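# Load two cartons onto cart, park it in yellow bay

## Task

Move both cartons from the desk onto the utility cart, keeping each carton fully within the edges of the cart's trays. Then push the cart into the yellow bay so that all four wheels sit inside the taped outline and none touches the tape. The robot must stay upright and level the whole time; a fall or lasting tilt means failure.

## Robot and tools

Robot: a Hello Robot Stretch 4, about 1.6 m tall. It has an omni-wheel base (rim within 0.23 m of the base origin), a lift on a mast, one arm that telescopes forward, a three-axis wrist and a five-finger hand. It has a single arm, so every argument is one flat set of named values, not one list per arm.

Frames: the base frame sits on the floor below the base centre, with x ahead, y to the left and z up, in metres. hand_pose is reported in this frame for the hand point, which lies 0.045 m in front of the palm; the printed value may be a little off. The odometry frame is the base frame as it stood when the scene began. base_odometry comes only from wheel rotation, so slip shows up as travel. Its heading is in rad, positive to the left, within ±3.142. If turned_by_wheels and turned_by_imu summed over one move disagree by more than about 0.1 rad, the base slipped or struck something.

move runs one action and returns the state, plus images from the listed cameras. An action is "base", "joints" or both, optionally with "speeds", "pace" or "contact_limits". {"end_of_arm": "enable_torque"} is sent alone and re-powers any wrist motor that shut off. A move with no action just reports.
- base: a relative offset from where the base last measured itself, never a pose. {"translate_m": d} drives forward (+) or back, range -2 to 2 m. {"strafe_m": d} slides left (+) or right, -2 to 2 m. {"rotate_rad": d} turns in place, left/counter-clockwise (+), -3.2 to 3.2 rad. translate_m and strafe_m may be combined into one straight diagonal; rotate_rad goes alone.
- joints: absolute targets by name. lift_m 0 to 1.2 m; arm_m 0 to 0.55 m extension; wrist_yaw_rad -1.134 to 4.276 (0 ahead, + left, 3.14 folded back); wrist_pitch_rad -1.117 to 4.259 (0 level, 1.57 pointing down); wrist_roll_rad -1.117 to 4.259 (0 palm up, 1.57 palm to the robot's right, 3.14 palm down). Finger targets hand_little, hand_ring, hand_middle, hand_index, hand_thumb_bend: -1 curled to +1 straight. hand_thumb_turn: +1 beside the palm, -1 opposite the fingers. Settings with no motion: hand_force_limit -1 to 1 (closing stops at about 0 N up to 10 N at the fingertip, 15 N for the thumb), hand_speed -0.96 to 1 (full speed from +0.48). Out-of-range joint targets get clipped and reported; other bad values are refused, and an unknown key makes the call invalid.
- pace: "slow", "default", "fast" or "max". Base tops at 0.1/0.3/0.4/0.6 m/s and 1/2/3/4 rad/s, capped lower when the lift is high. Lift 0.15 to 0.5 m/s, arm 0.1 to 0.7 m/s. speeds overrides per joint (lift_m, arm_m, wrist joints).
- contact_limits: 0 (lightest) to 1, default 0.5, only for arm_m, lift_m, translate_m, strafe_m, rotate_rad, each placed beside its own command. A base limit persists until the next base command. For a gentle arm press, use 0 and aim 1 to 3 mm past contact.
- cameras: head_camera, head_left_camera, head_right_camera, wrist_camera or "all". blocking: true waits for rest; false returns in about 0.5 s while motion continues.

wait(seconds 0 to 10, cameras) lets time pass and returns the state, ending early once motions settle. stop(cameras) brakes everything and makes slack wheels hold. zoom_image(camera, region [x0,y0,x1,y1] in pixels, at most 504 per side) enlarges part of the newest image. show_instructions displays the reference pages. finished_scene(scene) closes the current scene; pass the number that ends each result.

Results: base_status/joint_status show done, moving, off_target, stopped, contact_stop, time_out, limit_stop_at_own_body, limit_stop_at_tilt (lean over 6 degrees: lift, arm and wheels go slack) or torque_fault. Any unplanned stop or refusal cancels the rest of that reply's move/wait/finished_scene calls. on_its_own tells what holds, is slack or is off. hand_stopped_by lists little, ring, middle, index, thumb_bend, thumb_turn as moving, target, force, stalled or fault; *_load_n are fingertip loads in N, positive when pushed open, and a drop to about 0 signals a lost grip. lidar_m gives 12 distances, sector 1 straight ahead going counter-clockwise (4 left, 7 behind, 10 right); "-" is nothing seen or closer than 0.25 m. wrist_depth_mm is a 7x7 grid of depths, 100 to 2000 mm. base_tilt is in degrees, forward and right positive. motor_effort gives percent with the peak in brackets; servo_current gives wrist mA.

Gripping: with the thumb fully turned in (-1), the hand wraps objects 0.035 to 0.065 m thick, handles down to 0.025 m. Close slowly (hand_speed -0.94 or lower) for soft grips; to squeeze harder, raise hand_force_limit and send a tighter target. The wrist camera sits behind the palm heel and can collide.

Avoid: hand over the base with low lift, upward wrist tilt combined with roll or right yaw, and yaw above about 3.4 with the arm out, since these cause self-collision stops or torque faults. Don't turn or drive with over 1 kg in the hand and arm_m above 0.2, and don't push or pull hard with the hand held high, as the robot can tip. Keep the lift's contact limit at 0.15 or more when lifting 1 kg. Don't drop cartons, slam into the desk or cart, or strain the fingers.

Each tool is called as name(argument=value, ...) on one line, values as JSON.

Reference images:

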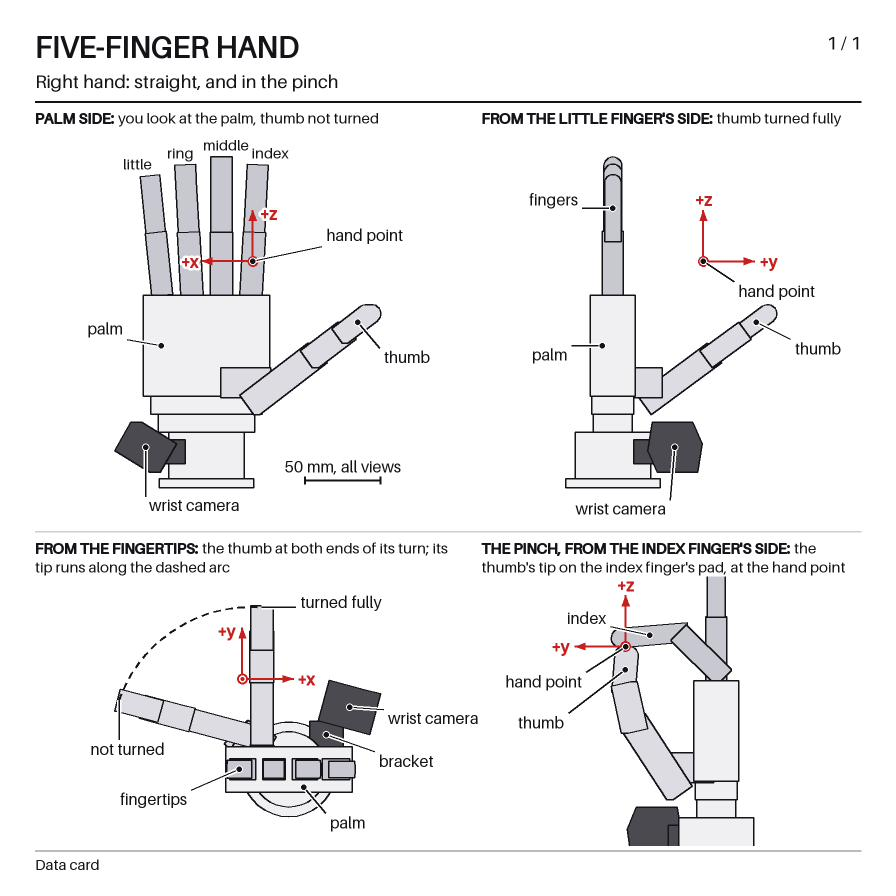

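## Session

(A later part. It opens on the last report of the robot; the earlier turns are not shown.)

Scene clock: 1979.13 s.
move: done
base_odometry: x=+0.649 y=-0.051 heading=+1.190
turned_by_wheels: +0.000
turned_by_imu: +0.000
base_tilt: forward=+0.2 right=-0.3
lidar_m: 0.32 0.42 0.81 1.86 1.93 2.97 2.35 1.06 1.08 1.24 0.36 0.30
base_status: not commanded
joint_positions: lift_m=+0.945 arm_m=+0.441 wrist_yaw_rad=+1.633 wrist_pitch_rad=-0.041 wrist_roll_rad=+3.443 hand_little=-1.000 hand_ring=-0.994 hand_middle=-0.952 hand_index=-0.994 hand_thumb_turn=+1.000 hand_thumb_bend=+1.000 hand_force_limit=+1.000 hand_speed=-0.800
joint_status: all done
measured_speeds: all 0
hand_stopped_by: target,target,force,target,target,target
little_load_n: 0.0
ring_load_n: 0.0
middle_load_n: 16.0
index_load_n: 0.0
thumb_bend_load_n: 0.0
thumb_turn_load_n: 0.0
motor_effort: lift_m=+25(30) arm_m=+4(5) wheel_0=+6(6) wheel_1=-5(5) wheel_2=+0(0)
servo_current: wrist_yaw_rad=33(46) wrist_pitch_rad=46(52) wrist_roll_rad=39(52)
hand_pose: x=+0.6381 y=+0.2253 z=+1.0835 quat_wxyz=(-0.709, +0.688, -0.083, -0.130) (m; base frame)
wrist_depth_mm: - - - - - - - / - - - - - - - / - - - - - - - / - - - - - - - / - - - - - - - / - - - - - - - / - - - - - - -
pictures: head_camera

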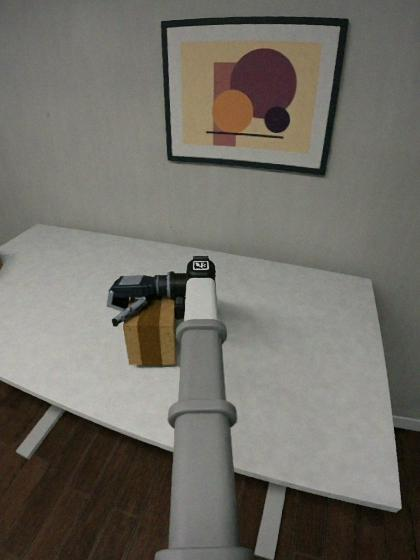

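move(joints={"lift_m": 0.975}, pace="slow", cameras=["head_camera"])

zoom_image(camera="head_camera", region=[90, 230, 250, 390])

Scene clock: 1988.30 s.
move: done
base_odometry: x=+0.649 y=-0.051 heading=+1.190
turned_by_wheels: +0.000
turned_by_imu: -0.001
base_tilt: forward=+0.2 right=-0.3
lidar_m: 0.32 0.39 0.82 1.90 1.93 2.97 2.37 1.06 1.05 1.23 0.35 0.30
base_status: not commanded
joint_positions: lift_m=+0.974 arm_m=+0.441 wrist_yaw_rad=+1.633 wrist_pitch_rad=-0.041 wrist_roll_rad=+3.443 hand_little=-1.000 hand_ring=-0.994 hand_middle=-0.952 hand_index=-0.994 hand_thumb_turn=+1.000 hand_thumb_bend=+1.000 hand_force_limit=+1.000 hand_speed=-0.800
joint_status: all done
measured_speeds: all 0
hand_stopped_by: target,target,force,target,target,target
little_load_n: 0.5
ring_load_n: 0.0
middle_load_n: 17.5
index_load_n: 0.0
thumb_bend_load_n: 0.0
thumb_turn_load_n: -0.5
motor_effort: lift_m=+24(32) arm_m=+4(5) wheel_0=+6(6) wheel_1=-5(5) wheel_2=+0(0)
servo_current: wrist_yaw_rad=39(46) wrist_pitch_rad=39(52) wrist_roll_rad=46(52)
hand_pose: x=+0.6381 y=+0.2253 z=+1.1134 quat_wxyz=(-0.709, +0.688, -0.083, -0.130) (m; base frame)
wrist_depth_mm: - - - - - - - / - - - - - - - / - - - - - - - / - - - - - - - / - - - - - - - / - - - - - - - / - - - - - - -
pictures: head_camera

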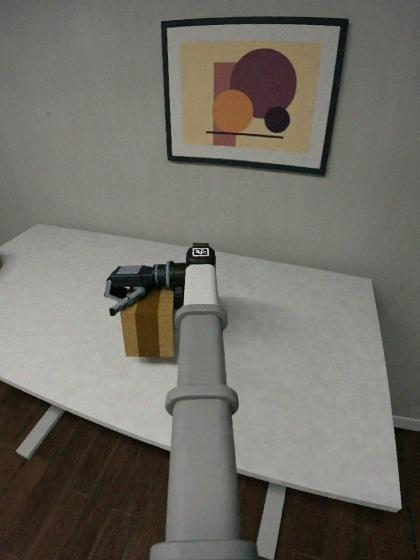

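Scaled by 3.150 from the camera's 420x560 image, which has a finer 1200x1600 frame.

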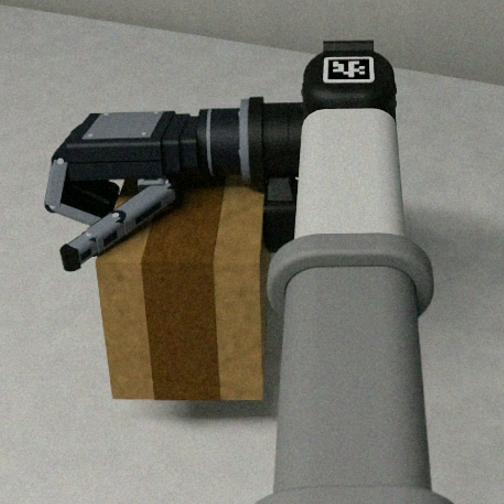

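move(joints={"lift_m": 1.03}, pace="slow", cameras=["head_camera", "head_left_camera"])

zoom_image(camera="head_camera", region=[90, 200, 250, 360])

zoom_image(camera="head_left_camera", region=[140, 240, 290, 390])

Scene clock: 2011.13 s.
move: done
base_odometry: x=+0.649 y=-0.051 heading=+1.190
turned_by_wheels: +0.000
turned_by_imu: -0.001
base_tilt: forward=+0.2 right=-0.3
lidar_m: 0.30 0.43 0.80 1.90 1.95 2.97 2.31 1.03 1.06 1.25 0.37 0.28
base_status: not commanded
joint_positions: lift_m=+1.030 arm_m=+0.441 wrist_yaw_rad=+1.633 wrist_pitch_rad=-0.041 wrist_roll_rad=+3.443 hand_little=-1.000 hand_ring=-0.994 hand_middle=-0.952 hand_index=-0.994 hand_thumb_turn=+1.000 hand_thumb_bend=+1.000 hand_force_limit=+1.000 hand_speed=-0.800
joint_status: all done
measured_speeds: all 0
hand_stopped_by: target,target,force,target,target,target
little_load_n: 0.0
ring_load_n: 0.5
middle_load_n: 17.5
index_load_n: 0.0
thumb_bend_load_n: 0.0
thumb_turn_load_n: 0.0
motor_effort: lift_m=+25(32) arm_m=+4(5) wheel_0=+6(6) wheel_1=-5(5) wheel_2=+0(0)
servo_current: wrist_yaw_rad=20(46) wrist_pitch_rad=39(46) wrist_roll_rad=39(59)
hand_pose: x=+0.6381 y=+0.2253 z=+1.1684 quat_wxyz=(-0.709, +0.688, -0.083, -0.130) (m; base frame)
wrist_depth_mm: - - - - - - - / - - - - - - - / - - - - - - - / - - - - - - - / - - - - - - - / - - - - - - - / - - - - - - -
pictures: head_camera, head_left_camera

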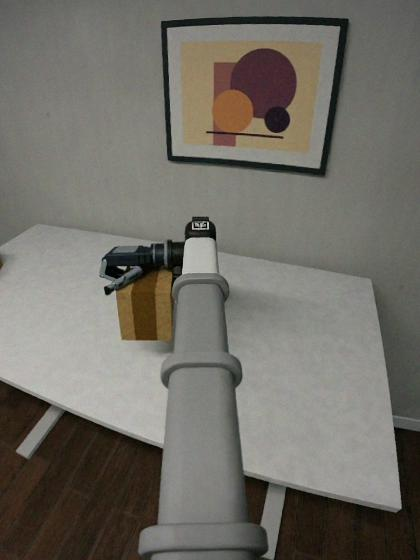

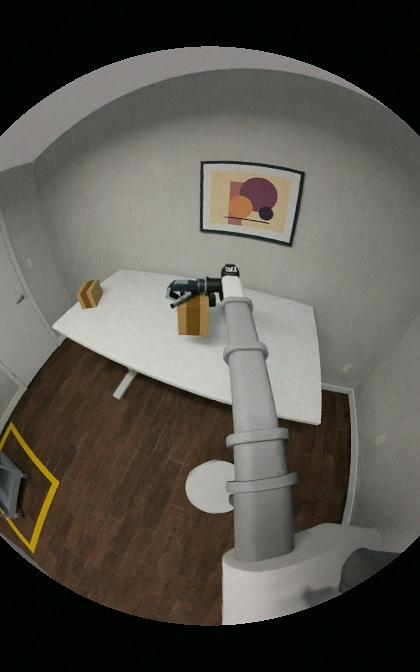

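Scaled by 3.150 from the camera's 420x560 image, which has a finer 1200x1600 frame.

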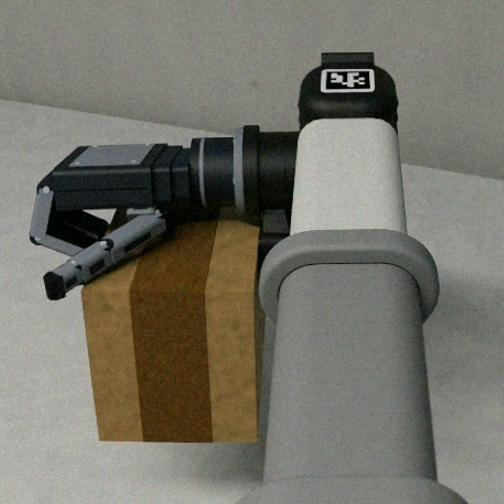

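Scaled by 3.360 from the camera's 420x672 image, which has a finer 600x960 frame.

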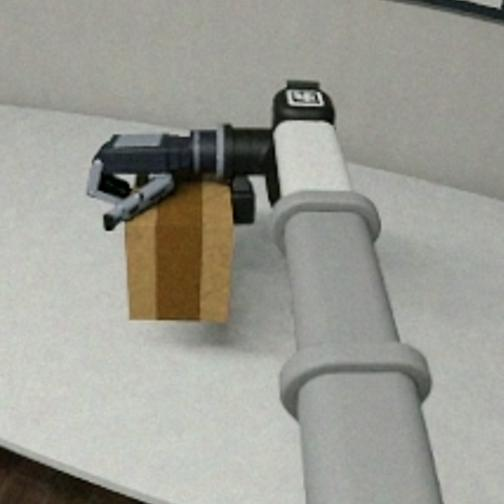

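move(joints={"arm_m": 0.1, "lift_m": 1.05}, speeds={"arm_m": 0.15}, cameras=["head_camera"])

move(base={"translate_m": -0.45}, joints={"wrist_yaw_rad": 1.571}, speeds={"wrist_yaw_rad": 0.2}, pace="slow", cameras=["head_camera"])

Scene clock: 2072.10 s.
move: done
base_odometry: x=+0.649 y=-0.051 heading=+1.190
turned_by_wheels: +0.000
turned_by_imu: -0.001
base_tilt: forward=+0.3 right=-0.3
lidar_m: 0.31 0.25 0.79 1.90 1.95 2.97 2.32 1.06 1.08 1.24 0.35 0.32
base_status: not commanded
joint_positions: lift_m=+1.050 arm_m=+0.100 wrist_yaw_rad=+1.633 wrist_pitch_rad=-0.041 wrist_roll_rad=+3.443 hand_little=-1.000 hand_ring=-0.994 hand_middle=-0.952 hand_index=-0.994 hand_thumb_turn=+1.000 hand_thumb_bend=+1.000 hand_force_limit=+1.000 hand_speed=-0.800
joint_status: all done
measured_speeds: all 0
hand_stopped_by: target,target,force,target,target,target
little_load_n: 0.0
ring_load_n: 0.0
middle_load_n: 18.0
index_load_n: 0.0
thumb_bend_load_n: 0.0
thumb_turn_load_n: -0.5
motor_effort: lift_m=+25(30) arm_m=-4(7) wheel_0=+6(6) wheel_1=-5(5) wheel_2=+0(0)
servo_current: wrist_yaw_rad=33(46) wrist_pitch_rad=33(52) wrist_roll_rad=46(59)
hand_pose: x=+0.2972 y=+0.2253 z=+1.1885 quat_wxyz=(-0.709, +0.688, -0.083, -0.130) (m; base frame)
wrist_depth_mm: - - - - - - - / - - - - - - - / - - - - - - - / - - - - - - - / - - - - - - - / - - - - - - - / - - - - - - -
pictures: head_camera

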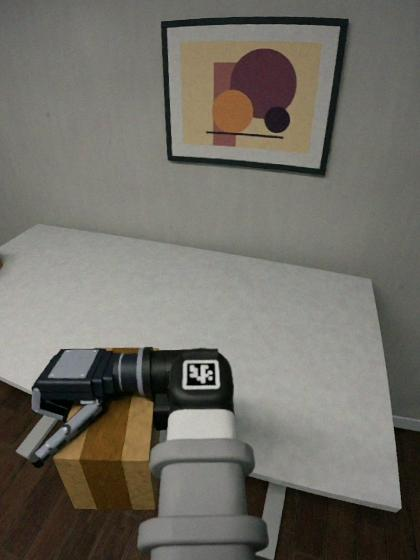

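Scene clock: 2077.90 s.
move: done
base_odometry: x=+0.482 y=-0.468 heading=+1.189
turned_by_wheels: -0.001
turned_by_imu: +0.001
base_tilt: forward=+0.2 right=-0.3
lidar_m: 0.73 0.25 2.62 1.82 1.96 2.55 2.04 0.89 0.79 1.10 1.34 0.74
base_status: done
joint_positions: lift_m=+1.050 arm_m=+0.100 wrist_yaw_rad=+1.572 wrist_pitch_rad=-0.041 wrist_roll_rad=+3.443 hand_little=-1.000 hand_ring=-0.994 hand_middle=-0.952 hand_index=-0.994 hand_thumb_turn=+1.000 hand_thumb_bend=+1.000 hand_force_limit=+1.000 hand_speed=-0.800
joint_status: all done
measured_speeds: all 0
hand_stopped_by: target,target,force,target,target,target
little_load_n: 0.0
ring_load_n: 0.0
middle_load_n: 18.5
index_load_n: 0.0
thumb_bend_load_n: 0.0
thumb_turn_load_n: 0.0
motor_effort: lift_m=+24(25) arm_m=-4(5) wheel_0=-8(15) wheel_1=-7(13) wheel_2=+7(12)
servo_current: wrist_yaw_rad=33(85) wrist_pitch_rad=39(46) wrist_roll_rad=46(65)
hand_pose: x=+0.3108 y=+0.2233 z=+1.1885 quat_wxyz=(-0.713, +0.685, -0.104, -0.109) (m; base frame)
wrist_depth_mm: - - - - - - - / - - - - - - - / - - - - - - - / - - - - - - - / - - - - - - - / - - - - - - - / - - - - - - -
pictures: head_camera

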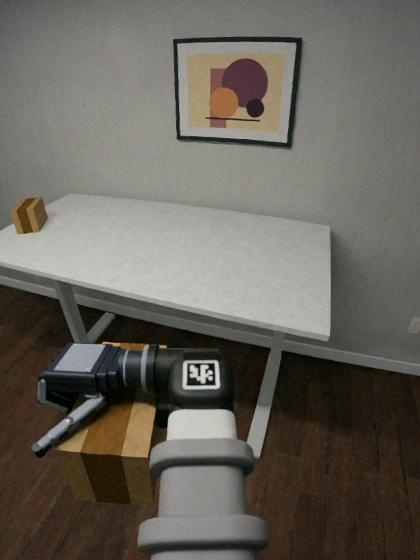

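move(base={"rotate_rad": 1.521}, pace="slow", cameras=[])

move(base={"translate_m": 1.113, "strafe_m": 0.397}, cameras=["head_camera", "head_left_camera"])

Scene clock: 2086.10 s.
move: done
base_odometry: x=+0.482 y=-0.468 heading=+2.708
turned_by_wheels: +1.519
turned_by_imu: +1.517
base_tilt: forward=+0.2 right=-0.3
lidar_m: 1.81 0.25 2.52 2.32 0.95 0.81 1.12 1.29 0.74 0.74 0.89 1.55
base_status: done
joint_positions: lift_m=+1.050 arm_m=+0.100 wrist_yaw_rad=+1.572 wrist_pitch_rad=-0.041 wrist_roll_rad=+3.443 hand_little=-1.000 hand_ring=-0.994 hand_middle=-0.952 hand_index=-0.994 hand_thumb_turn=+1.000 hand_thumb_bend=+1.000 hand_force_limit=+1.000 hand_speed=-0.800
joint_status: not commanded
measured_speeds: all 0
hand_stopped_by: target,target,force,target,target,target
little_load_n: 0.0
ring_load_n: 0.0
middle_load_n: 18.5
index_load_n: 0.0
thumb_bend_load_n: 0.0
thumb_turn_load_n: 0.0
motor_effort: lift_m=+24(25) arm_m=-5(5) wheel_0=-7(13) wheel_1=-7(12) wheel_2=-8(12)
servo_current: wrist_yaw_rad=39(52) wrist_pitch_rad=39(59) wrist_roll_rad=59(59)
hand_pose: x=+0.3108 y=+0.2233 z=+1.1885 quat_wxyz=(-0.713, +0.685, -0.104, -0.109) (m; base frame)
wrist_depth_mm: - - - - - - - / - - - - - - - / - - - - - - - / - - - - - - - / - - - - - - - / - - - - - - - / - - - - - - -
pictures: none
No camera images: "cameras" was empty.

Scene clock: 2091.47 s.
move: done
base_odometry: x=-0.695 y=-0.362 heading=+2.709
turned_by_wheels: +0.000
turned_by_imu: -0.006
base_tilt: forward=+0.1 right=-0.3
lidar_m: 0.71 0.25 1.89 1.88 2.45 1.77 1.78 1.64 1.42 1.41 1.89 0.77
base_status: done
joint_positions: lift_m=+1.050 arm_m=+0.100 wrist_yaw_rad=+1.572 wrist_pitch_rad=-0.041 wrist_roll_rad=+3.443 hand_little=-1.000 hand_ring=-0.994 hand_middle=-0.952 hand_index=-0.994 hand_thumb_turn=+1.000 hand_thumb_bend=+1.000 hand_force_limit=+1.000 hand_speed=-0.800
joint_status: not commanded
measured_speeds: all 0
hand_stopped_by: target,target,force,target,target,target
little_load_n: 0.0
ring_load_n: 0.0
middle_load_n: 18.5
index_load_n: 0.0
thumb_bend_load_n: 0.0
thumb_turn_load_n: -0.5
motor_effort: lift_m=+23(25) arm_m=-4(5) wheel_0=+7(14) wheel_1=+5(15) wheel_2=-6(16)
servo_current: wrist_yaw_rad=33(46) wrist_pitch_rad=46(52) wrist_roll_rad=46(65)
hand_pose: x=+0.3108 y=+0.2233 z=+1.1886 quat_wxyz=(-0.713, +0.685, -0.104, -0.109) (m; base frame)
wrist_depth_mm: - - - - - - - / - - - - - - - / - - - - - - - / - - - - - - - / - - - - - - - / - - - - - - - / - - - - - - -
pictures: head_camera, head_left_camera

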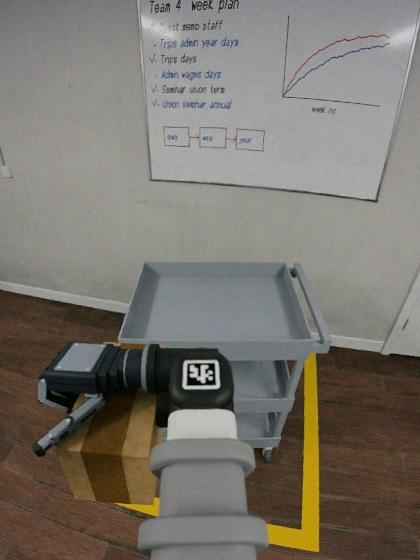

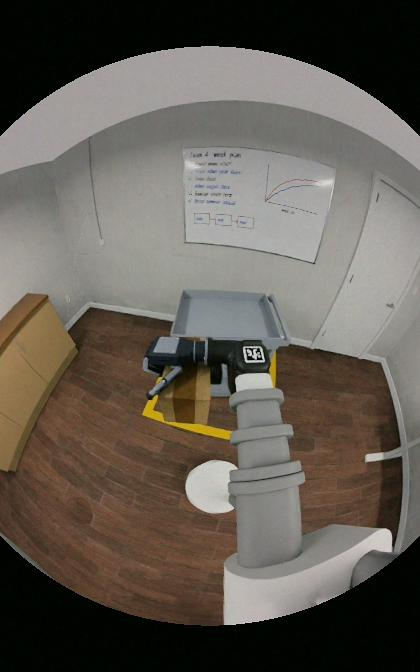

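zoom_image(camera="head_camera", region=[100, 250, 340, 480])

Scaled by 2.100 from the camera's 420x560 image, which has a finer 1200x1600 frame.

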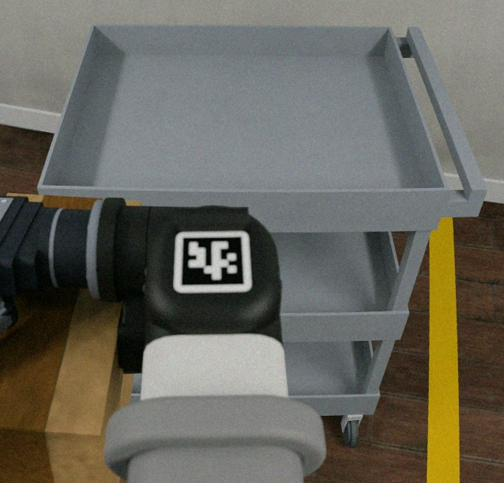

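move(base={"translate_m": 0.379, "strafe_m": 0.049}, pace="slow", cameras=["head_camera"])

zoom_image(camera="head_camera", region=[60, 330, 400, 560])

Scene clock: 2136.80 s.
move: done
base_odometry: x=-1.059 y=-0.248 heading=+2.709
turned_by_wheels: +0.001
turned_by_imu: -0.003
base_tilt: forward=+0.2 right=-0.3
lidar_m: 0.30 0.25 1.76 1.75 2.03 2.14 2.16 1.81 1.57 1.58 0.49 0.36
base_status: done
joint_positions: lift_m=+1.050 arm_m=+0.100 wrist_yaw_rad=+1.572 wrist_pitch_rad=-0.041 wrist_roll_rad=+3.443 hand_little=-1.000 hand_ring=-0.994 hand_middle=-0.952 hand_index=-0.994 hand_thumb_turn=+1.000 hand_thumb_bend=+1.000 hand_force_limit=+1.000 hand_speed=-0.800
joint_status: not commanded
measured_speeds: all 0
hand_stopped_by: target,target,force,target,target,target
little_load_n: 0.0
ring_load_n: -0.5
middle_load_n: 18.5
index_load_n: 0.0
thumb_bend_load_n: 0.0
thumb_turn_load_n: -0.5
motor_effort: lift_m=+23(24) arm_m=-4(5) wheel_0=+6(14) wheel_1=+8(12) wheel_2=-8(12)
servo_current: wrist_yaw_rad=33(46) wrist_pitch_rad=39(52) wrist_roll_rad=52(59)
hand_pose: x=+0.3108 y=+0.2233 z=+1.1886 quat_wxyz=(-0.713, +0.685, -0.104, -0.109) (m; base frame)
wrist_depth_mm: - - - - - - - / - - - - - - - / - - - - - - - / - - - - - - - / - - - - - - - / - - - - - - - / - - - - - - -
pictures: head_camera

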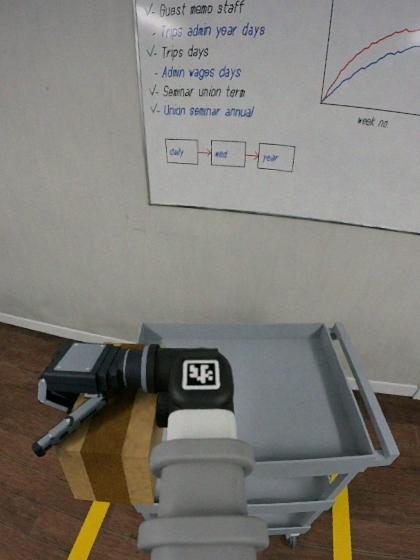

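Scaled by 1.482 from the camera's 420x560 image, which has a finer 1200x1600 frame.

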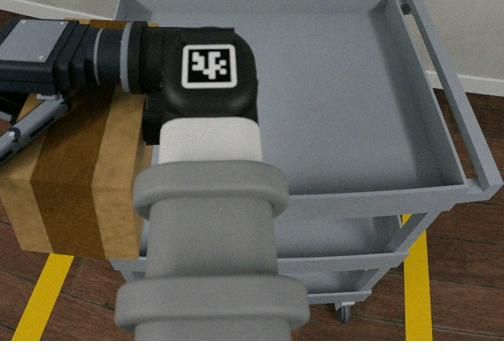

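move(joints={"arm_m": 0.321}, speeds={"arm_m": 0.12}, cameras=[])

move(joints={"lift_m": 0.88}, pace="slow", cameras=["head_camera", "head_left_camera"])

zoom_image(camera="head_camera", region=[60, 280, 400, 520])

Scene clock: 2152.27 s.
move: done
base_odometry: x=-1.059 y=-0.248 heading=+2.709
turned_by_wheels: +0.000
turned_by_imu: -0.001
base_tilt: forward=+0.2 right=-0.4
lidar_m: 0.35 0.38 1.75 1.76 2.00 2.12 2.12 1.83 1.57 1.56 0.47 0.38
base_status: not commanded
joint_positions: lift_m=+1.050 arm_m=+0.321 wrist_yaw_rad=+1.572 wrist_pitch_rad=-0.041 wrist_roll_rad=+3.443 hand_little=-1.000 hand_ring=-0.994 hand_middle=-0.952 hand_index=-0.994 hand_thumb_turn=+1.000 hand_thumb_bend=+1.000 hand_force_limit=+1.000 hand_speed=-0.800
joint_status: all done
measured_speeds: all 0
hand_stopped_by: target,target,force,target,target,target
little_load_n: 0.5
ring_load_n: 0.0
middle_load_n: 19.0
index_load_n: 0.0
thumb_bend_load_n: 0.0
thumb_turn_load_n: 0.0
motor_effort: lift_m=+23(24) arm_m=+5(8) wheel_0=+7(7) wheel_1=+8(9) wheel_2=-8(8)
servo_current: wrist_yaw_rad=39(52) wrist_pitch_rad=39(52) wrist_roll_rad=52(59)
hand_pose: x=+0.5317 y=+0.2233 z=+1.1886 quat_wxyz=(-0.713, +0.685, -0.104, -0.109) (m; base frame)
wrist_depth_mm: - - - - - - - / - - - - - - - / - - - - - - - / - - - - - - - / - - - - - - - / - - - - - - - / - - - - - - -
pictures: none
No camera images: "cameras" was empty.

Scene clock: 2154.43 s.
move: done
base_odometry: x=-1.059 y=-0.248 heading=+2.709
turned_by_wheels: +0.000
turned_by_imu: +0.000
base_tilt: forward=+0.2 right=-0.3
lidar_m: 0.34 0.38 1.77 1.73 2.02 2.13 2.13 1.82 1.57 1.57 0.50 0.36
base_status: not commanded
joint_positions: lift_m=+0.880 arm_m=+0.321 wrist_yaw_rad=+1.572 wrist_pitch_rad=-0.041 wrist_roll_rad=+3.443 hand_little=-1.000 hand_ring=-0.994 hand_middle=-0.952 hand_index=-0.994 hand_thumb_turn=+1.000 hand_thumb_bend=+1.000 hand_force_limit=+1.000 hand_speed=-0.800
joint_status: all done
measured_speeds: all 0
hand_stopped_by: target,target,force,target,target,target
little_load_n: 0.0
ring_load_n: 0.0
middle_load_n: 18.5
index_load_n: 0.0
thumb_bend_load_n: 0.0
thumb_turn_load_n: 0.0
motor_effort: lift_m=+19(25) arm_m=+4(5) wheel_0=+6(7) wheel_1=+8(9) wheel_2=-8(8)
servo_current: wrist_yaw_rad=26(46) wrist_pitch_rad=39(52) wrist_roll_rad=59(65)
hand_pose: x=+0.5317 y=+0.2233 z=+1.0189 quat_wxyz=(-0.713, +0.685, -0.104, -0.109) (m; base frame)
wrist_depth_mm: - - - - - - - / - - - - - - - / - - - - - - - / - - - - - - - / - - - - - - - / - - - - - - - / - - - - - - -
pictures: head_camera, head_left_camera

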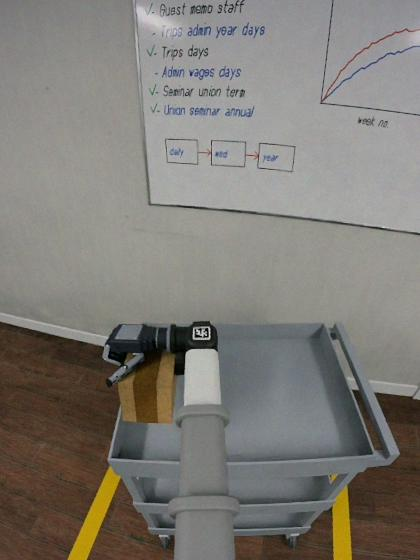

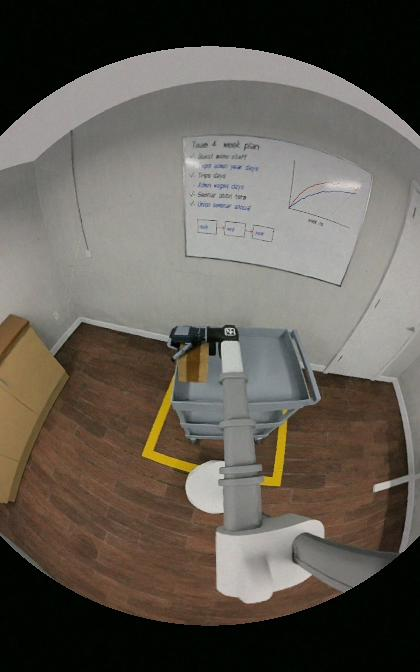

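Scaled by 1.482 from the camera's 420x560 image, which has a finer 1200x1600 frame.

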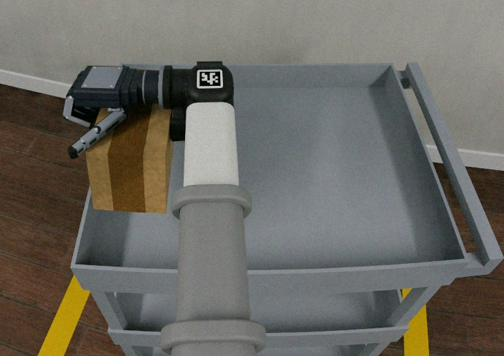

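move(base={"strafe_m": -0.015}, pace="slow", cameras=[])

move(joints={"lift_m": 0.82}, pace="slow", contact_limits={"lift_m": 0.15}, cameras=["head_camera"])

zoom_image(camera="head_camera", region=[60, 280, 260, 480])

Scene clock: 2172.60 s.
move: done
base_odometry: x=-1.053 y=-0.235 heading=+2.709
turned_by_wheels: +0.000
turned_by_imu: -0.001
base_tilt: forward=+0.2 right=-0.3
lidar_m: 0.35 0.37 1.77 1.77 2.04 2.23 2.13 1.81 1.56 1.57 0.51 0.36
base_status: done
joint_positions: lift_m=+0.880 arm_m=+0.321 wrist_yaw_rad=+1.572 wrist_pitch_rad=-0.041 wrist_roll_rad=+3.443 hand_little=-1.000 hand_ring=-0.994 hand_middle=-0.952 hand_index=-0.994 hand_thumb_turn=+1.000 hand_thumb_bend=+1.000 hand_force_limit=+1.000 hand_speed=-0.800
joint_status: not commanded
measured_speeds: all 0
hand_stopped_by: target,target,force,target,target,target
little_load_n: 0.0
ring_load_n: 0.0
middle_load_n: 19.0
index_load_n: 0.0
thumb_bend_load_n: 0.0
thumb_turn_load_n: 0.0
motor_effort: lift_m=+19(20) arm_m=+4(5) wheel_0=+6(14) wheel_1=-6(11) wheel_2=+0(7)
servo_current: wrist_yaw_rad=33(46) wrist_pitch_rad=39(59) wrist_roll_rad=52(65)
hand_pose: x=+0.5317 y=+0.2233 z=+1.0189 quat_wxyz=(-0.713, +0.685, -0.104, -0.109) (m; base frame)
wrist_depth_mm: - - - - - - - / - - - - - - - / - - - - - - - / - - - - - - - / - - - - - - - / - - - - - - - / - - - - - - -
pictures: none
No camera images: "cameras" was empty.

Scene clock: 2173.97 s.
move: done
base_odometry: x=-1.053 y=-0.235 heading=+2.709
turned_by_wheels: +0.000
turned_by_imu: +0.000
base_tilt: forward=+0.2 right=-0.3
lidar_m: 0.34 0.39 1.77 1.74 2.04 2.25 2.14 1.83 1.56 1.58 0.49 0.35
base_status: not commanded
joint_positions: lift_m=+0.820 arm_m=+0.321 wrist_yaw_rad=+1.572 wrist_pitch_rad=-0.041 wrist_roll_rad=+3.443 hand_little=-1.000 hand_ring=-0.994 hand_middle=-0.952 hand_index=-0.994 hand_thumb_turn=+1.000 hand_thumb_bend=+1.000 hand_force_limit=+1.000 hand_speed=-0.800
joint_status: all done
measured_speeds: all 0
hand_stopped_by: target,target,force,target,target,target
little_load_n: 0.0
ring_load_n: 0.0
middle_load_n: 18.5
index_load_n: 0.0
thumb_bend_load_n: 0.0
thumb_turn_load_n: -0.5
motor_effort: lift_m=+19(26) arm_m=+4(5) wheel_0=+6(7) wheel_1=-6(6) wheel_2=+0(0)
servo_current: wrist_yaw_rad=33(52) wrist_pitch_rad=33(46) wrist_roll_rad=46(59)
contact_limits: lift_m 0.15
hand_pose: x=+0.5317 y=+0.2233 z=+0.9589 quat_wxyz=(-0.713, +0.685, -0.104, -0.109) (m; base frame)
wrist_depth_mm: - - - - - - - / - - - - - - - / - - - - - - - / - - - - - - - / - - - - - - - / - - - - - - - / - - - - - - -
pictures: head_camera

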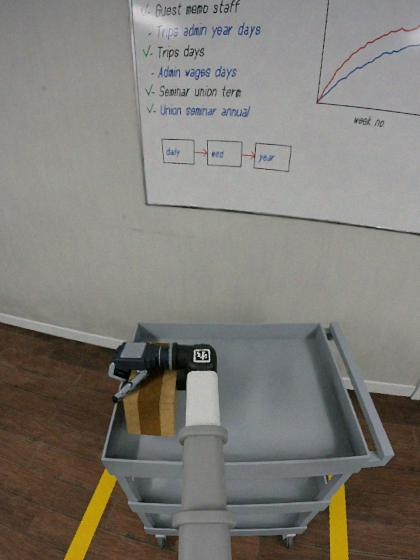

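Scaled by 2.520 from the camera's 420x560 image, which has a finer 1200x1600 frame.

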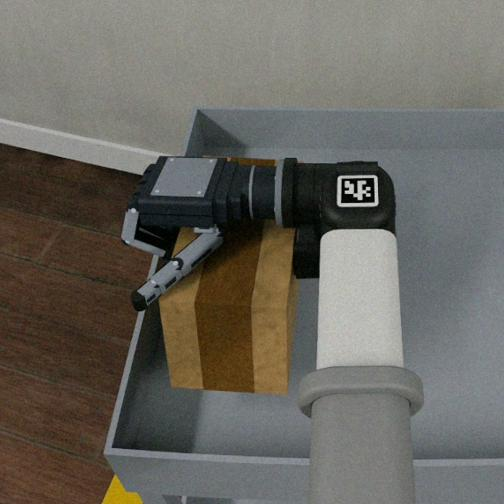

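move(joints={"lift_m": 0.797}, pace="slow", contact_limits={"lift_m": 0.1}, cameras=[])

move(joints={"lift_m": 0.787}, pace="slow", contact_limits={"lift_m": 0.1}, cameras=[])

move(joints={"lift_m": 0.78}, pace="slow", contact_limits={"lift_m": 0.1}, cameras=["head_camera"])

zoom_image(camera="head_camera", region=[60, 280, 260, 480])

Scene clock: 2181.30 s.
move: done
base_odometry: x=-1.053 y=-0.235 heading=+2.709
turned_by_wheels: +0.000
turned_by_imu: -0.001
base_tilt: forward=+0.2 right=-0.3
lidar_m: 0.33 0.37 1.78 1.76 2.05 2.23 2.12 1.83 1.56 1.57 0.48 0.35
base_status: not commanded
joint_positions: lift_m=+0.797 arm_m=+0.321 wrist_yaw_rad=+1.572 wrist_pitch_rad=-0.041 wrist_roll_rad=+3.443 hand_little=-1.000 hand_ring=-0.994 hand_middle=-0.952 hand_index=-0.994 hand_thumb_turn=+1.000 hand_thumb_bend=+1.000 hand_force_limit=+1.000 hand_speed=-0.800
joint_status: all done
measured_speeds: all 0
hand_stopped_by: target,target,force,target,target,target
little_load_n: 0.0
ring_load_n: 0.0
middle_load_n: 18.5
index_load_n: 0.0
thumb_bend_load_n: 0.0
thumb_turn_load_n: 0.0
motor_effort: lift_m=+19(24) arm_m=+5(5) wheel_0=+7(7) wheel_1=-6(6) wheel_2=+0(0)
servo_current: wrist_yaw_rad=13(39) wrist_pitch_rad=39(46) wrist_roll_rad=39(59)
contact_limits: lift_m 0.1
hand_pose: x=+0.5317 y=+0.2233 z=+0.9359 quat_wxyz=(-0.713, +0.685, -0.104, -0.109) (m; base frame)
wrist_depth_mm: - - - - - - - / - - - - - - - / - - - - - - - / - - - - - - - / - - - - - - - / - - - - - - - / - - - - - - -
pictures: none
No camera images: "cameras" was empty.

Scene clock: 2182.03 s.
move: done
base_odometry: x=-1.053 y=-0.235 heading=+2.709
turned_by_wheels: +0.000
turned_by_imu: +0.000
base_tilt: forward=+0.2 right=-0.3
lidar_m: 0.33 0.39 1.78 1.76 2.03 2.25 2.12 1.82 1.55 1.55 0.51 0.37
base_status: not commanded
joint_positions: lift_m=+0.787 arm_m=+0.321 wrist_yaw_rad=+1.572 wrist_pitch_rad=-0.041 wrist_roll_rad=+3.443 hand_little=-1.000 hand_ring=-0.994 hand_middle=-0.952 hand_index=-0.994 hand_thumb_turn=+1.000 hand_thumb_bend=+1.000 hand_force_limit=+1.000 hand_speed=-0.800
joint_status: all done
measured_speeds: all 0
hand_stopped_by: target,target,force,target,target,target
little_load_n: 0.0
ring_load_n: 0.0
middle_load_n: 18.5
index_load_n: 0.0
thumb_bend_load_n: 0.0
thumb_turn_load_n: -0.5
motor_effort: lift_m=+18(24) arm_m=+4(5) wheel_0=+6(7) wheel_1=-6(6) wheel_2=+0(0)
servo_current: wrist_yaw_rad=33(46) wrist_pitch_rad=39(46) wrist_roll_rad=39(46)
contact_limits: lift_m 0.1
hand_pose: x=+0.5317 y=+0.2233 z=+0.9260 quat_wxyz=(-0.713, +0.685, -0.104, -0.109) (m; base frame)
wrist_depth_mm: - - - - - - - / - - - - - - - / - - - - - - - / - - - - - - - / - - - - - - - / - - - - - - - / - - - - - - -
pictures: none
No camera images: "cameras" was empty.

Scene clock: 2182.70 s.
move: done
base_odometry: x=-1.053 y=-0.235 heading=+2.709
turned_by_wheels: +0.000
turned_by_imu: +0.000
base_tilt: forward=+0.2 right=-0.3
lidar_m: 0.36 0.38 1.76 1.77 2.03 2.22 2.14 1.79 1.54 1.57 0.49 0.35
base_status: not commanded
joint_positions: lift_m=+0.780 arm_m=+0.321 wrist_yaw_rad=+1.572 wrist_pitch_rad=-0.041 wrist_roll_rad=+3.443 hand_little=-1.000 hand_ring=-0.994 hand_middle=-0.952 hand_index=-0.994 hand_thumb_turn=+1.000 hand_thumb_bend=+1.000 hand_force_limit=+1.000 hand_speed=-0.800
joint_status: all done
measured_speeds: all 0
hand_stopped_by: target,target,force,target,target,target
little_load_n: 0.0
ring_load_n: 0.0
middle_load_n: 18.5
index_load_n: 0.0
thumb_bend_load_n: 0.0
thumb_turn_load_n: -0.5
motor_effort: lift_m=+17(22) arm_m=+5(5) wheel_0=+6(7) wheel_1=-6(6) wheel_2=+0(0)
servo_current: wrist_yaw_rad=33(46) wrist_pitch_rad=46(46) wrist_roll_rad=33(65)
contact_limits: lift_m 0.1
hand_pose: x=+0.5317 y=+0.2233 z=+0.9190 quat_wxyz=(-0.713, +0.685, -0.104, -0.109) (m; base frame)
wrist_depth_mm: - - - - - - - / - - - - - - - / - - - - - - - / - - - - - - - / - - - - - - - / - - - - - - - / - - - - - - -
pictures: head_camera

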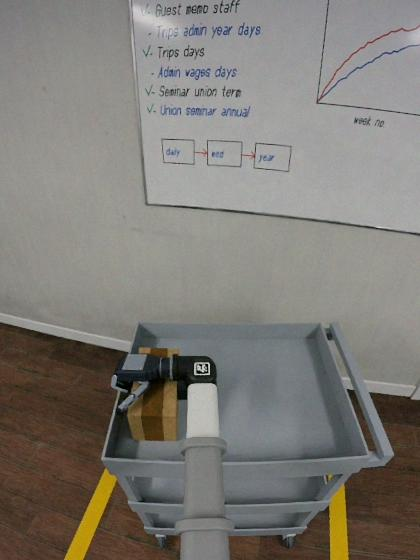

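Scaled by 2.520 from the camera's 420x560 image, which has a finer 1200x1600 frame.

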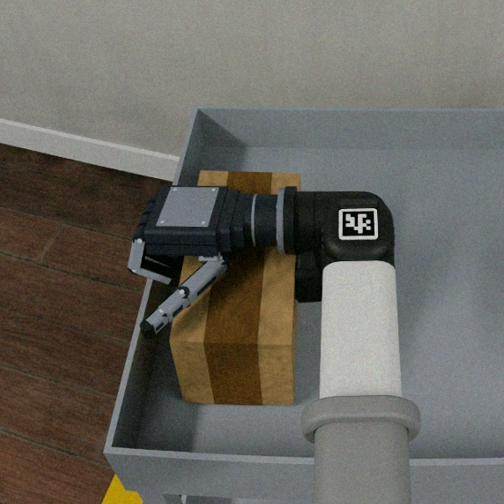

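move(joints={"lift_m": 0.775}, pace="slow", contact_limits={"lift_m": 0.1}, cameras=[])

move(joints={"lift_m": 0.77}, pace="slow", contact_limits={"lift_m": 0.1}, cameras=["head_camera"])

zoom_image(camera="head_camera", region=[60, 280, 260, 480])

Scene clock: 2188.40 s.
move: done
base_odometry: x=-1.053 y=-0.235 heading=+2.709
turned_by_wheels: +0.000
turned_by_imu: -0.001
base_tilt: forward=+0.2 right=-0.3
lidar_m: 0.36 0.37 1.78 1.77 2.06 2.23 2.14 1.81 1.53 1.59 0.51 0.36
base_status: not commanded
joint_positions: lift_m=+0.775 arm_m=+0.321 wrist_yaw_rad=+1.572 wrist_pitch_rad=-0.041 wrist_roll_rad=+3.443 hand_little=-1.000 hand_ring=-0.994 hand_middle=-0.952 hand_index=-0.994 hand_thumb_turn=+1.000 hand_thumb_bend=+1.000 hand_force_limit=+1.000 hand_speed=-0.800
joint_status: all done
measured_speeds: all 0
hand_stopped_by: target,target,force,target,target,target
little_load_n: 0.0
ring_load_n: 0.0
middle_load_n: 15.5
index_load_n: 0.0
thumb_bend_load_n: 0.0
thumb_turn_load_n: -0.5
motor_effort: lift_m=+16(20) arm_m=+5(5) wheel_0=+6(7) wheel_1=-5(6) wheel_2=+0(0)
servo_current: wrist_yaw_rad=26(46) wrist_pitch_rad=46(46) wrist_roll_rad=52(59)
contact_limits: lift_m 0.1
hand_pose: x=+0.5318 y=+0.2233 z=+0.9142 quat_wxyz=(-0.713, +0.685, -0.104, -0.109) (m; base frame)
wrist_depth_mm: - - - - - - - / - - - - - - - / - - - - - - - / - - - - - - - / - - - - - - - / - - - - - - - / - - - - - - -
pictures: none
No camera images: "cameras" was empty.

Scene clock: 2189.00 s.
move: done
base_odometry: x=-1.053 y=-0.235 heading=+2.709
turned_by_wheels: +0.000
turned_by_imu: +0.000
base_tilt: forward=+0.2 right=-0.3
lidar_m: 0.32 0.39 1.75 1.75 2.05 2.26 2.14 1.81 1.56 1.56 0.49 0.38
base_status: not commanded
joint_positions: lift_m=+0.770 arm_m=+0.321 wrist_yaw_rad=+1.572 wrist_pitch_rad=-0.041 wrist_roll_rad=+3.443 hand_little=-1.000 hand_ring=-0.994 hand_middle=-0.952 hand_index=-0.994 hand_thumb_turn=+1.000 hand_thumb_bend=+1.000 hand_force_limit=+1.000 hand_speed=-0.800
joint_status: all done
measured_speeds: all 0
hand_stopped_by: target,target,force,target,target,target
little_load_n: 0.0
ring_load_n: 0.0
middle_load_n: 11.0
index_load_n: 0.0
thumb_bend_load_n: 0.0
thumb_turn_load_n: 0.0
motor_effort: lift_m=+15(23) arm_m=+4(5) wheel_0=+6(7) wheel_1=-5(5) wheel_2=+0(0)
servo_current: wrist_yaw_rad=26(46) wrist_pitch_rad=39(46) wrist_roll_rad=46(59)
contact_limits: lift_m 0.1
hand_pose: x=+0.5318 y=+0.2233 z=+0.9093 quat_wxyz=(-0.713, +0.685, -0.104, -0.109) (m; base frame)
wrist_depth_mm: - - - - - - - / - - - - - - - / - - - - - - - / - - - - - - - / - - - - - - - / - - - - - - - / - - - - - - -
pictures: head_camera

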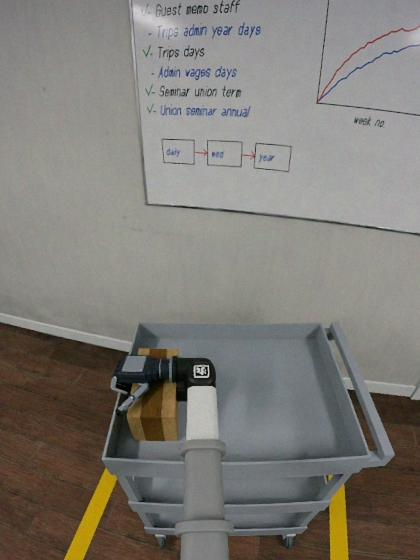

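Scaled by 2.520 from the camera's 420x560 image, which has a finer 1200x1600 frame.

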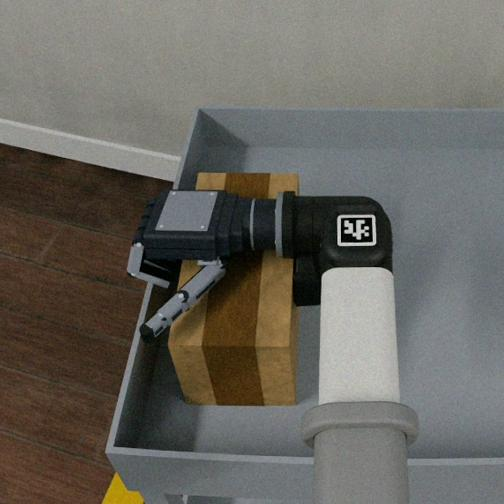

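move(joints={"hand_middle": -0.82, "hand_speed": -0.9}, cameras=[])

move(joints={"lift_m": 0.785}, pace="slow", cameras=["head_camera"])

zoom_image(camera="head_camera", region=[60, 280, 260, 480])

Scene clock: 2194.10 s.
move: done
base_odometry: x=-1.053 y=-0.235 heading=+2.709
turned_by_wheels: +0.000
turned_by_imu: -0.001
base_tilt: forward=+0.2 right=-0.3
lidar_m: 0.34 0.38 1.76 1.77 2.03 2.21 2.15 1.83 1.57 1.57 0.51 0.37
base_status: not commanded
joint_positions: lift_m=+0.770 arm_m=+0.321 wrist_yaw_rad=+1.572 wrist_pitch_rad=-0.041 wrist_roll_rad=+3.443 hand_little=-1.000 hand_ring=-0.994 hand_middle=-0.820 hand_index=-0.994 hand_thumb_turn=+1.000 hand_thumb_bend=+1.000 hand_force_limit=+1.000 hand_speed=-0.900
joint_status: all done
measured_speeds: all 0
hand_stopped_by: target,target,target,target,target,target
little_load_n: 0.0
ring_load_n: 2.0
middle_load_n: 0.0
index_load_n: 1.5
thumb_bend_load_n: 0.0
thumb_turn_load_n: 0.0
motor_effort: lift_m=+15(15) arm_m=+4(5) wheel_0=+7(7) wheel_1=-5(5) wheel_2=+0(0)
servo_current: wrist_yaw_rad=33(46) wrist_pitch_rad=46(52) wrist_roll_rad=52(52)
contact_limits: lift_m 0.1
hand_pose: x=+0.5318 y=+0.2233 z=+0.9093 quat_wxyz=(-0.713, +0.685, -0.104, -0.109) (m; base frame)
wrist_depth_mm: - - - - - - - / - - - - - - - / - - - - - - - / - - - - - - - / - - - - - - - / - - - - - - - / - - - - - - -
pictures: none
No camera images: "cameras" was empty.

Scene clock: 2194.93 s.
move: done
base_odometry: x=-1.053 y=-0.235 heading=+2.709
turned_by_wheels: +0.000
turned_by_imu: +0.000
base_tilt: forward=+0.2 right=-0.3
lidar_m: 0.34 0.36 1.78 1.75 2.03 2.23 2.14 1.86 1.55 1.54 0.52 0.37
base_status: not commanded
joint_positions: lift_m=+0.785 arm_m=+0.321 wrist_yaw_rad=+1.572 wrist_pitch_rad=-0.041 wrist_roll_rad=+3.443 hand_little=-1.000 hand_ring=-0.994 hand_middle=-0.820 hand_index=-0.994 hand_thumb_turn=+1.000 hand_thumb_bend=+1.000 hand_force_limit=+1.000 hand_speed=-0.900
joint_status: all done
measured_speeds: all 0
hand_stopped_by: target,target,target,target,target,target
little_load_n: 0.0
ring_load_n: 4.0
middle_load_n: 0.0
index_load_n: 0.0
thumb_bend_load_n: 0.0
thumb_turn_load_n: 0.0
motor_effort: lift_m=+22(25) arm_m=+4(5) wheel_0=+6(7) wheel_1=-5(5) wheel_2=+0(0)
servo_current: wrist_yaw_rad=33(52) wrist_pitch_rad=39(52) wrist_roll_rad=52(52)
hand_pose: x=+0.5318 y=+0.2233 z=+0.9237 quat_wxyz=(-0.713, +0.685, -0.104, -0.109) (m; base frame)
wrist_depth_mm: - - - - - - - / - - - - - - - / - - - - - - - / - - - - - - - / - - - - - - - / - - - - - - - / - - - - - - -
pictures: head_camera

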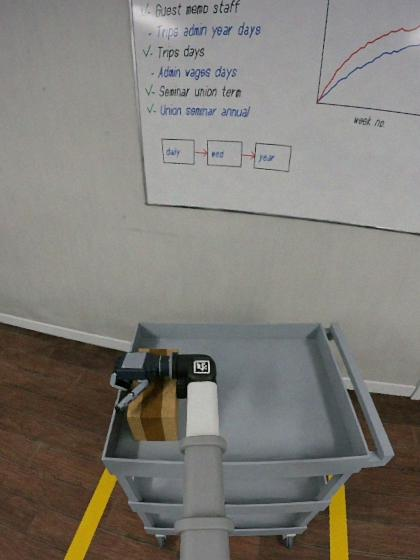

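Scaled by 2.520 from the camera's 420x560 image, which has a finer 1200x1600 frame.

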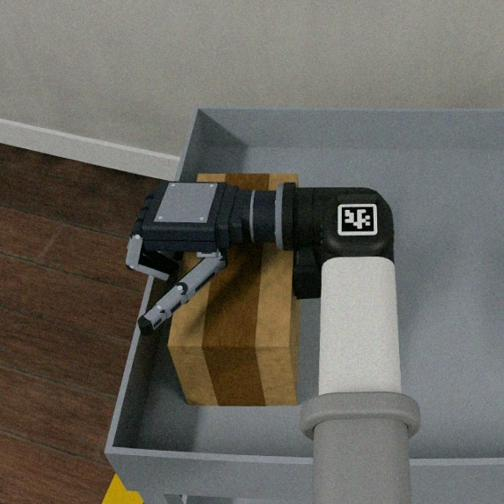

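move(joints={"hand_little": -0.75, "hand_ring": -0.75, "hand_middle": -0.75, "hand_index": -0.75, "hand_speed": -0.5}, cameras=[])

move(joints={"lift_m": 0.80}, pace="slow", cameras=[])

move(joints={"lift_m": 0.95, "hand_little": 1, "hand_ring": 1, "hand_middle": 1, "hand_index": 1, "hand_speed": 0}, cameras=["head_camera"])

Scene clock: 2200.43 s.
move: done
base_odometry: x=-1.053 y=-0.235 heading=+2.709
turned_by_wheels: +0.000
turned_by_imu: -0.001
base_tilt: forward=+0.3 right=-0.3
lidar_m: 0.34 0.37 1.78 1.76 2.04 2.23 2.13 1.81 1.57 1.58 0.48 0.37
base_status: not commanded
joint_positions: lift_m=+0.785 arm_m=+0.321 wrist_yaw_rad=+1.572 wrist_pitch_rad=-0.041 wrist_roll_rad=+3.443 hand_little=-0.750 hand_ring=-0.750 hand_middle=-0.750 hand_index=-0.750 hand_thumb_turn=+1.000 hand_thumb_bend=+1.000 hand_force_limit=+1.000 hand_speed=-0.500
joint_status: all done
measured_speeds: all 0
hand_stopped_by: target,target,target,target,target,target
little_load_n: 0.0
ring_load_n: 0.0
middle_load_n: 0.0
index_load_n: 0.0
thumb_bend_load_n: 0.0
thumb_turn_load_n: 0.0
motor_effort: lift_m=+22(22) arm_m=+4(5) wheel_0=+7(7) wheel_1=-5(5) wheel_2=+0(0)
servo_current: wrist_yaw_rad=39(46) wrist_pitch_rad=39(46) wrist_roll_rad=52(59)
hand_pose: x=+0.5318 y=+0.2233 z=+0.9237 quat_wxyz=(-0.713, +0.685, -0.104, -0.109) (m; base frame)
wrist_depth_mm: - - - - - - - / - - - - - - - / - - - - - - - / - - - - - - - / - - - - - - - / - - - - - - - / - - - - - - -
pictures: none
No camera images: "cameras" was empty.

Scene clock: 2201.27 s.
move: done
base_odometry: x=-1.053 y=-0.235 heading=+2.709
turned_by_wheels: +0.000
turned_by_imu: +0.000
base_tilt: forward=+0.2 right=-0.3
lidar_m: 0.33 0.36 1.77 1.77 2.03 2.24 2.13 1.83 1.55 1.55 0.49 0.36
base_status: not commanded
joint_positions: lift_m=+0.800 arm_m=+0.321 wrist_yaw_rad=+1.572 wrist_pitch_rad=-0.041 wrist_roll_rad=+3.443 hand_little=-0.750 hand_ring=-0.750 hand_middle=-0.750 hand_index=-0.750 hand_thumb_turn=+1.000 hand_thumb_bend=+1.000 hand_force_limit=+1.000 hand_speed=-0.500
joint_status: all done
measured_speeds: all 0
hand_stopped_by: target,target,target,target,target,target
little_load_n: 0.0
ring_load_n: 0.0
middle_load_n: 0.0
index_load_n: 0.0
thumb_bend_load_n: 0.0
thumb_turn_load_n: 0.0
motor_effort: lift_m=+22(27) arm_m=+4(5) wheel_0=+7(7) wheel_1=-5(5) wheel_2=+0(0)
servo_current: wrist_yaw_rad=46(46) wrist_pitch_rad=39(46) wrist_roll_rad=46(59)
hand_pose: x=+0.5318 y=+0.2233 z=+0.9387 quat_wxyz=(-0.713, +0.685, -0.104, -0.109) (m; base frame)
wrist_depth_mm: - - - - - - - / - - - - - - - / - - - - 1708 - - / - - 133 134 133 - - / - - 153 150 156 - - / - - 128 130 - - - / - - - - - - -
pictures: none
No camera images: "cameras" was empty.

Scene clock: 2202.97 s.
move: done
base_odometry: x=-1.053 y=-0.235 heading=+2.709
turned_by_wheels: +0.000
turned_by_imu: +0.000
base_tilt: forward=+0.2 right=-0.3
lidar_m: 0.33 0.38 1.77 1.77 2.01 2.24 2.13 1.79 1.57 1.56 0.51 0.36
base_status: not commanded
joint_positions: lift_m=+0.950 arm_m=+0.321 wrist_yaw_rad=+1.572 wrist_pitch_rad=-0.041 wrist_roll_rad=+3.443 hand_little=+1.000 hand_ring=+1.000 hand_middle=+1.000 hand_index=+1.000 hand_thumb_turn=+1.000 hand_thumb_bend=+1.000 hand_force_limit=+1.000 hand_speed=+0.000
joint_status: all done
measured_speeds: all 0
hand_stopped_by: target,target,target,target,target,target
little_load_n: 0.0
ring_load_n: 0.0
middle_load_n: 0.0
index_load_n: -0.5
thumb_bend_load_n: 0.0
thumb_turn_load_n: -0.5
motor_effort: lift_m=+21(30) arm_m=+4(5) wheel_0=+6(7) wheel_1=-5(5) wheel_2=+0(0)
servo_current: wrist_yaw_rad=26(46) wrist_pitch_rad=33(52) wrist_roll_rad=39(52)
hand_pose: x=+0.5318 y=+0.2233 z=+1.0888 quat_wxyz=(-0.713, +0.685, -0.104, -0.109) (m; base frame)
wrist_depth_mm: 1756 1983 1537 1618 1708 1863 - / - - 1576 1618 1708 1863 - / - - 1618 1618 - - - / - - - - - - - / - - - - - - - / - - 127 131 - - - / - - - - - - -
pictures: head_camera

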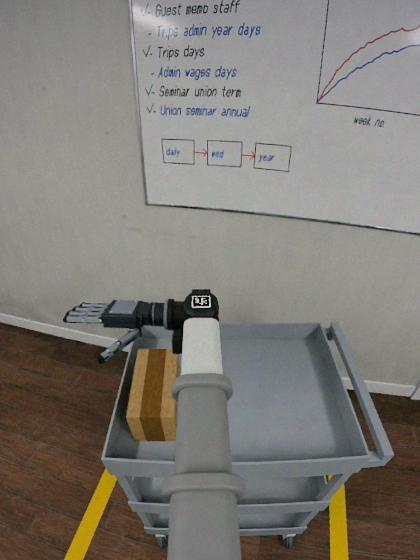

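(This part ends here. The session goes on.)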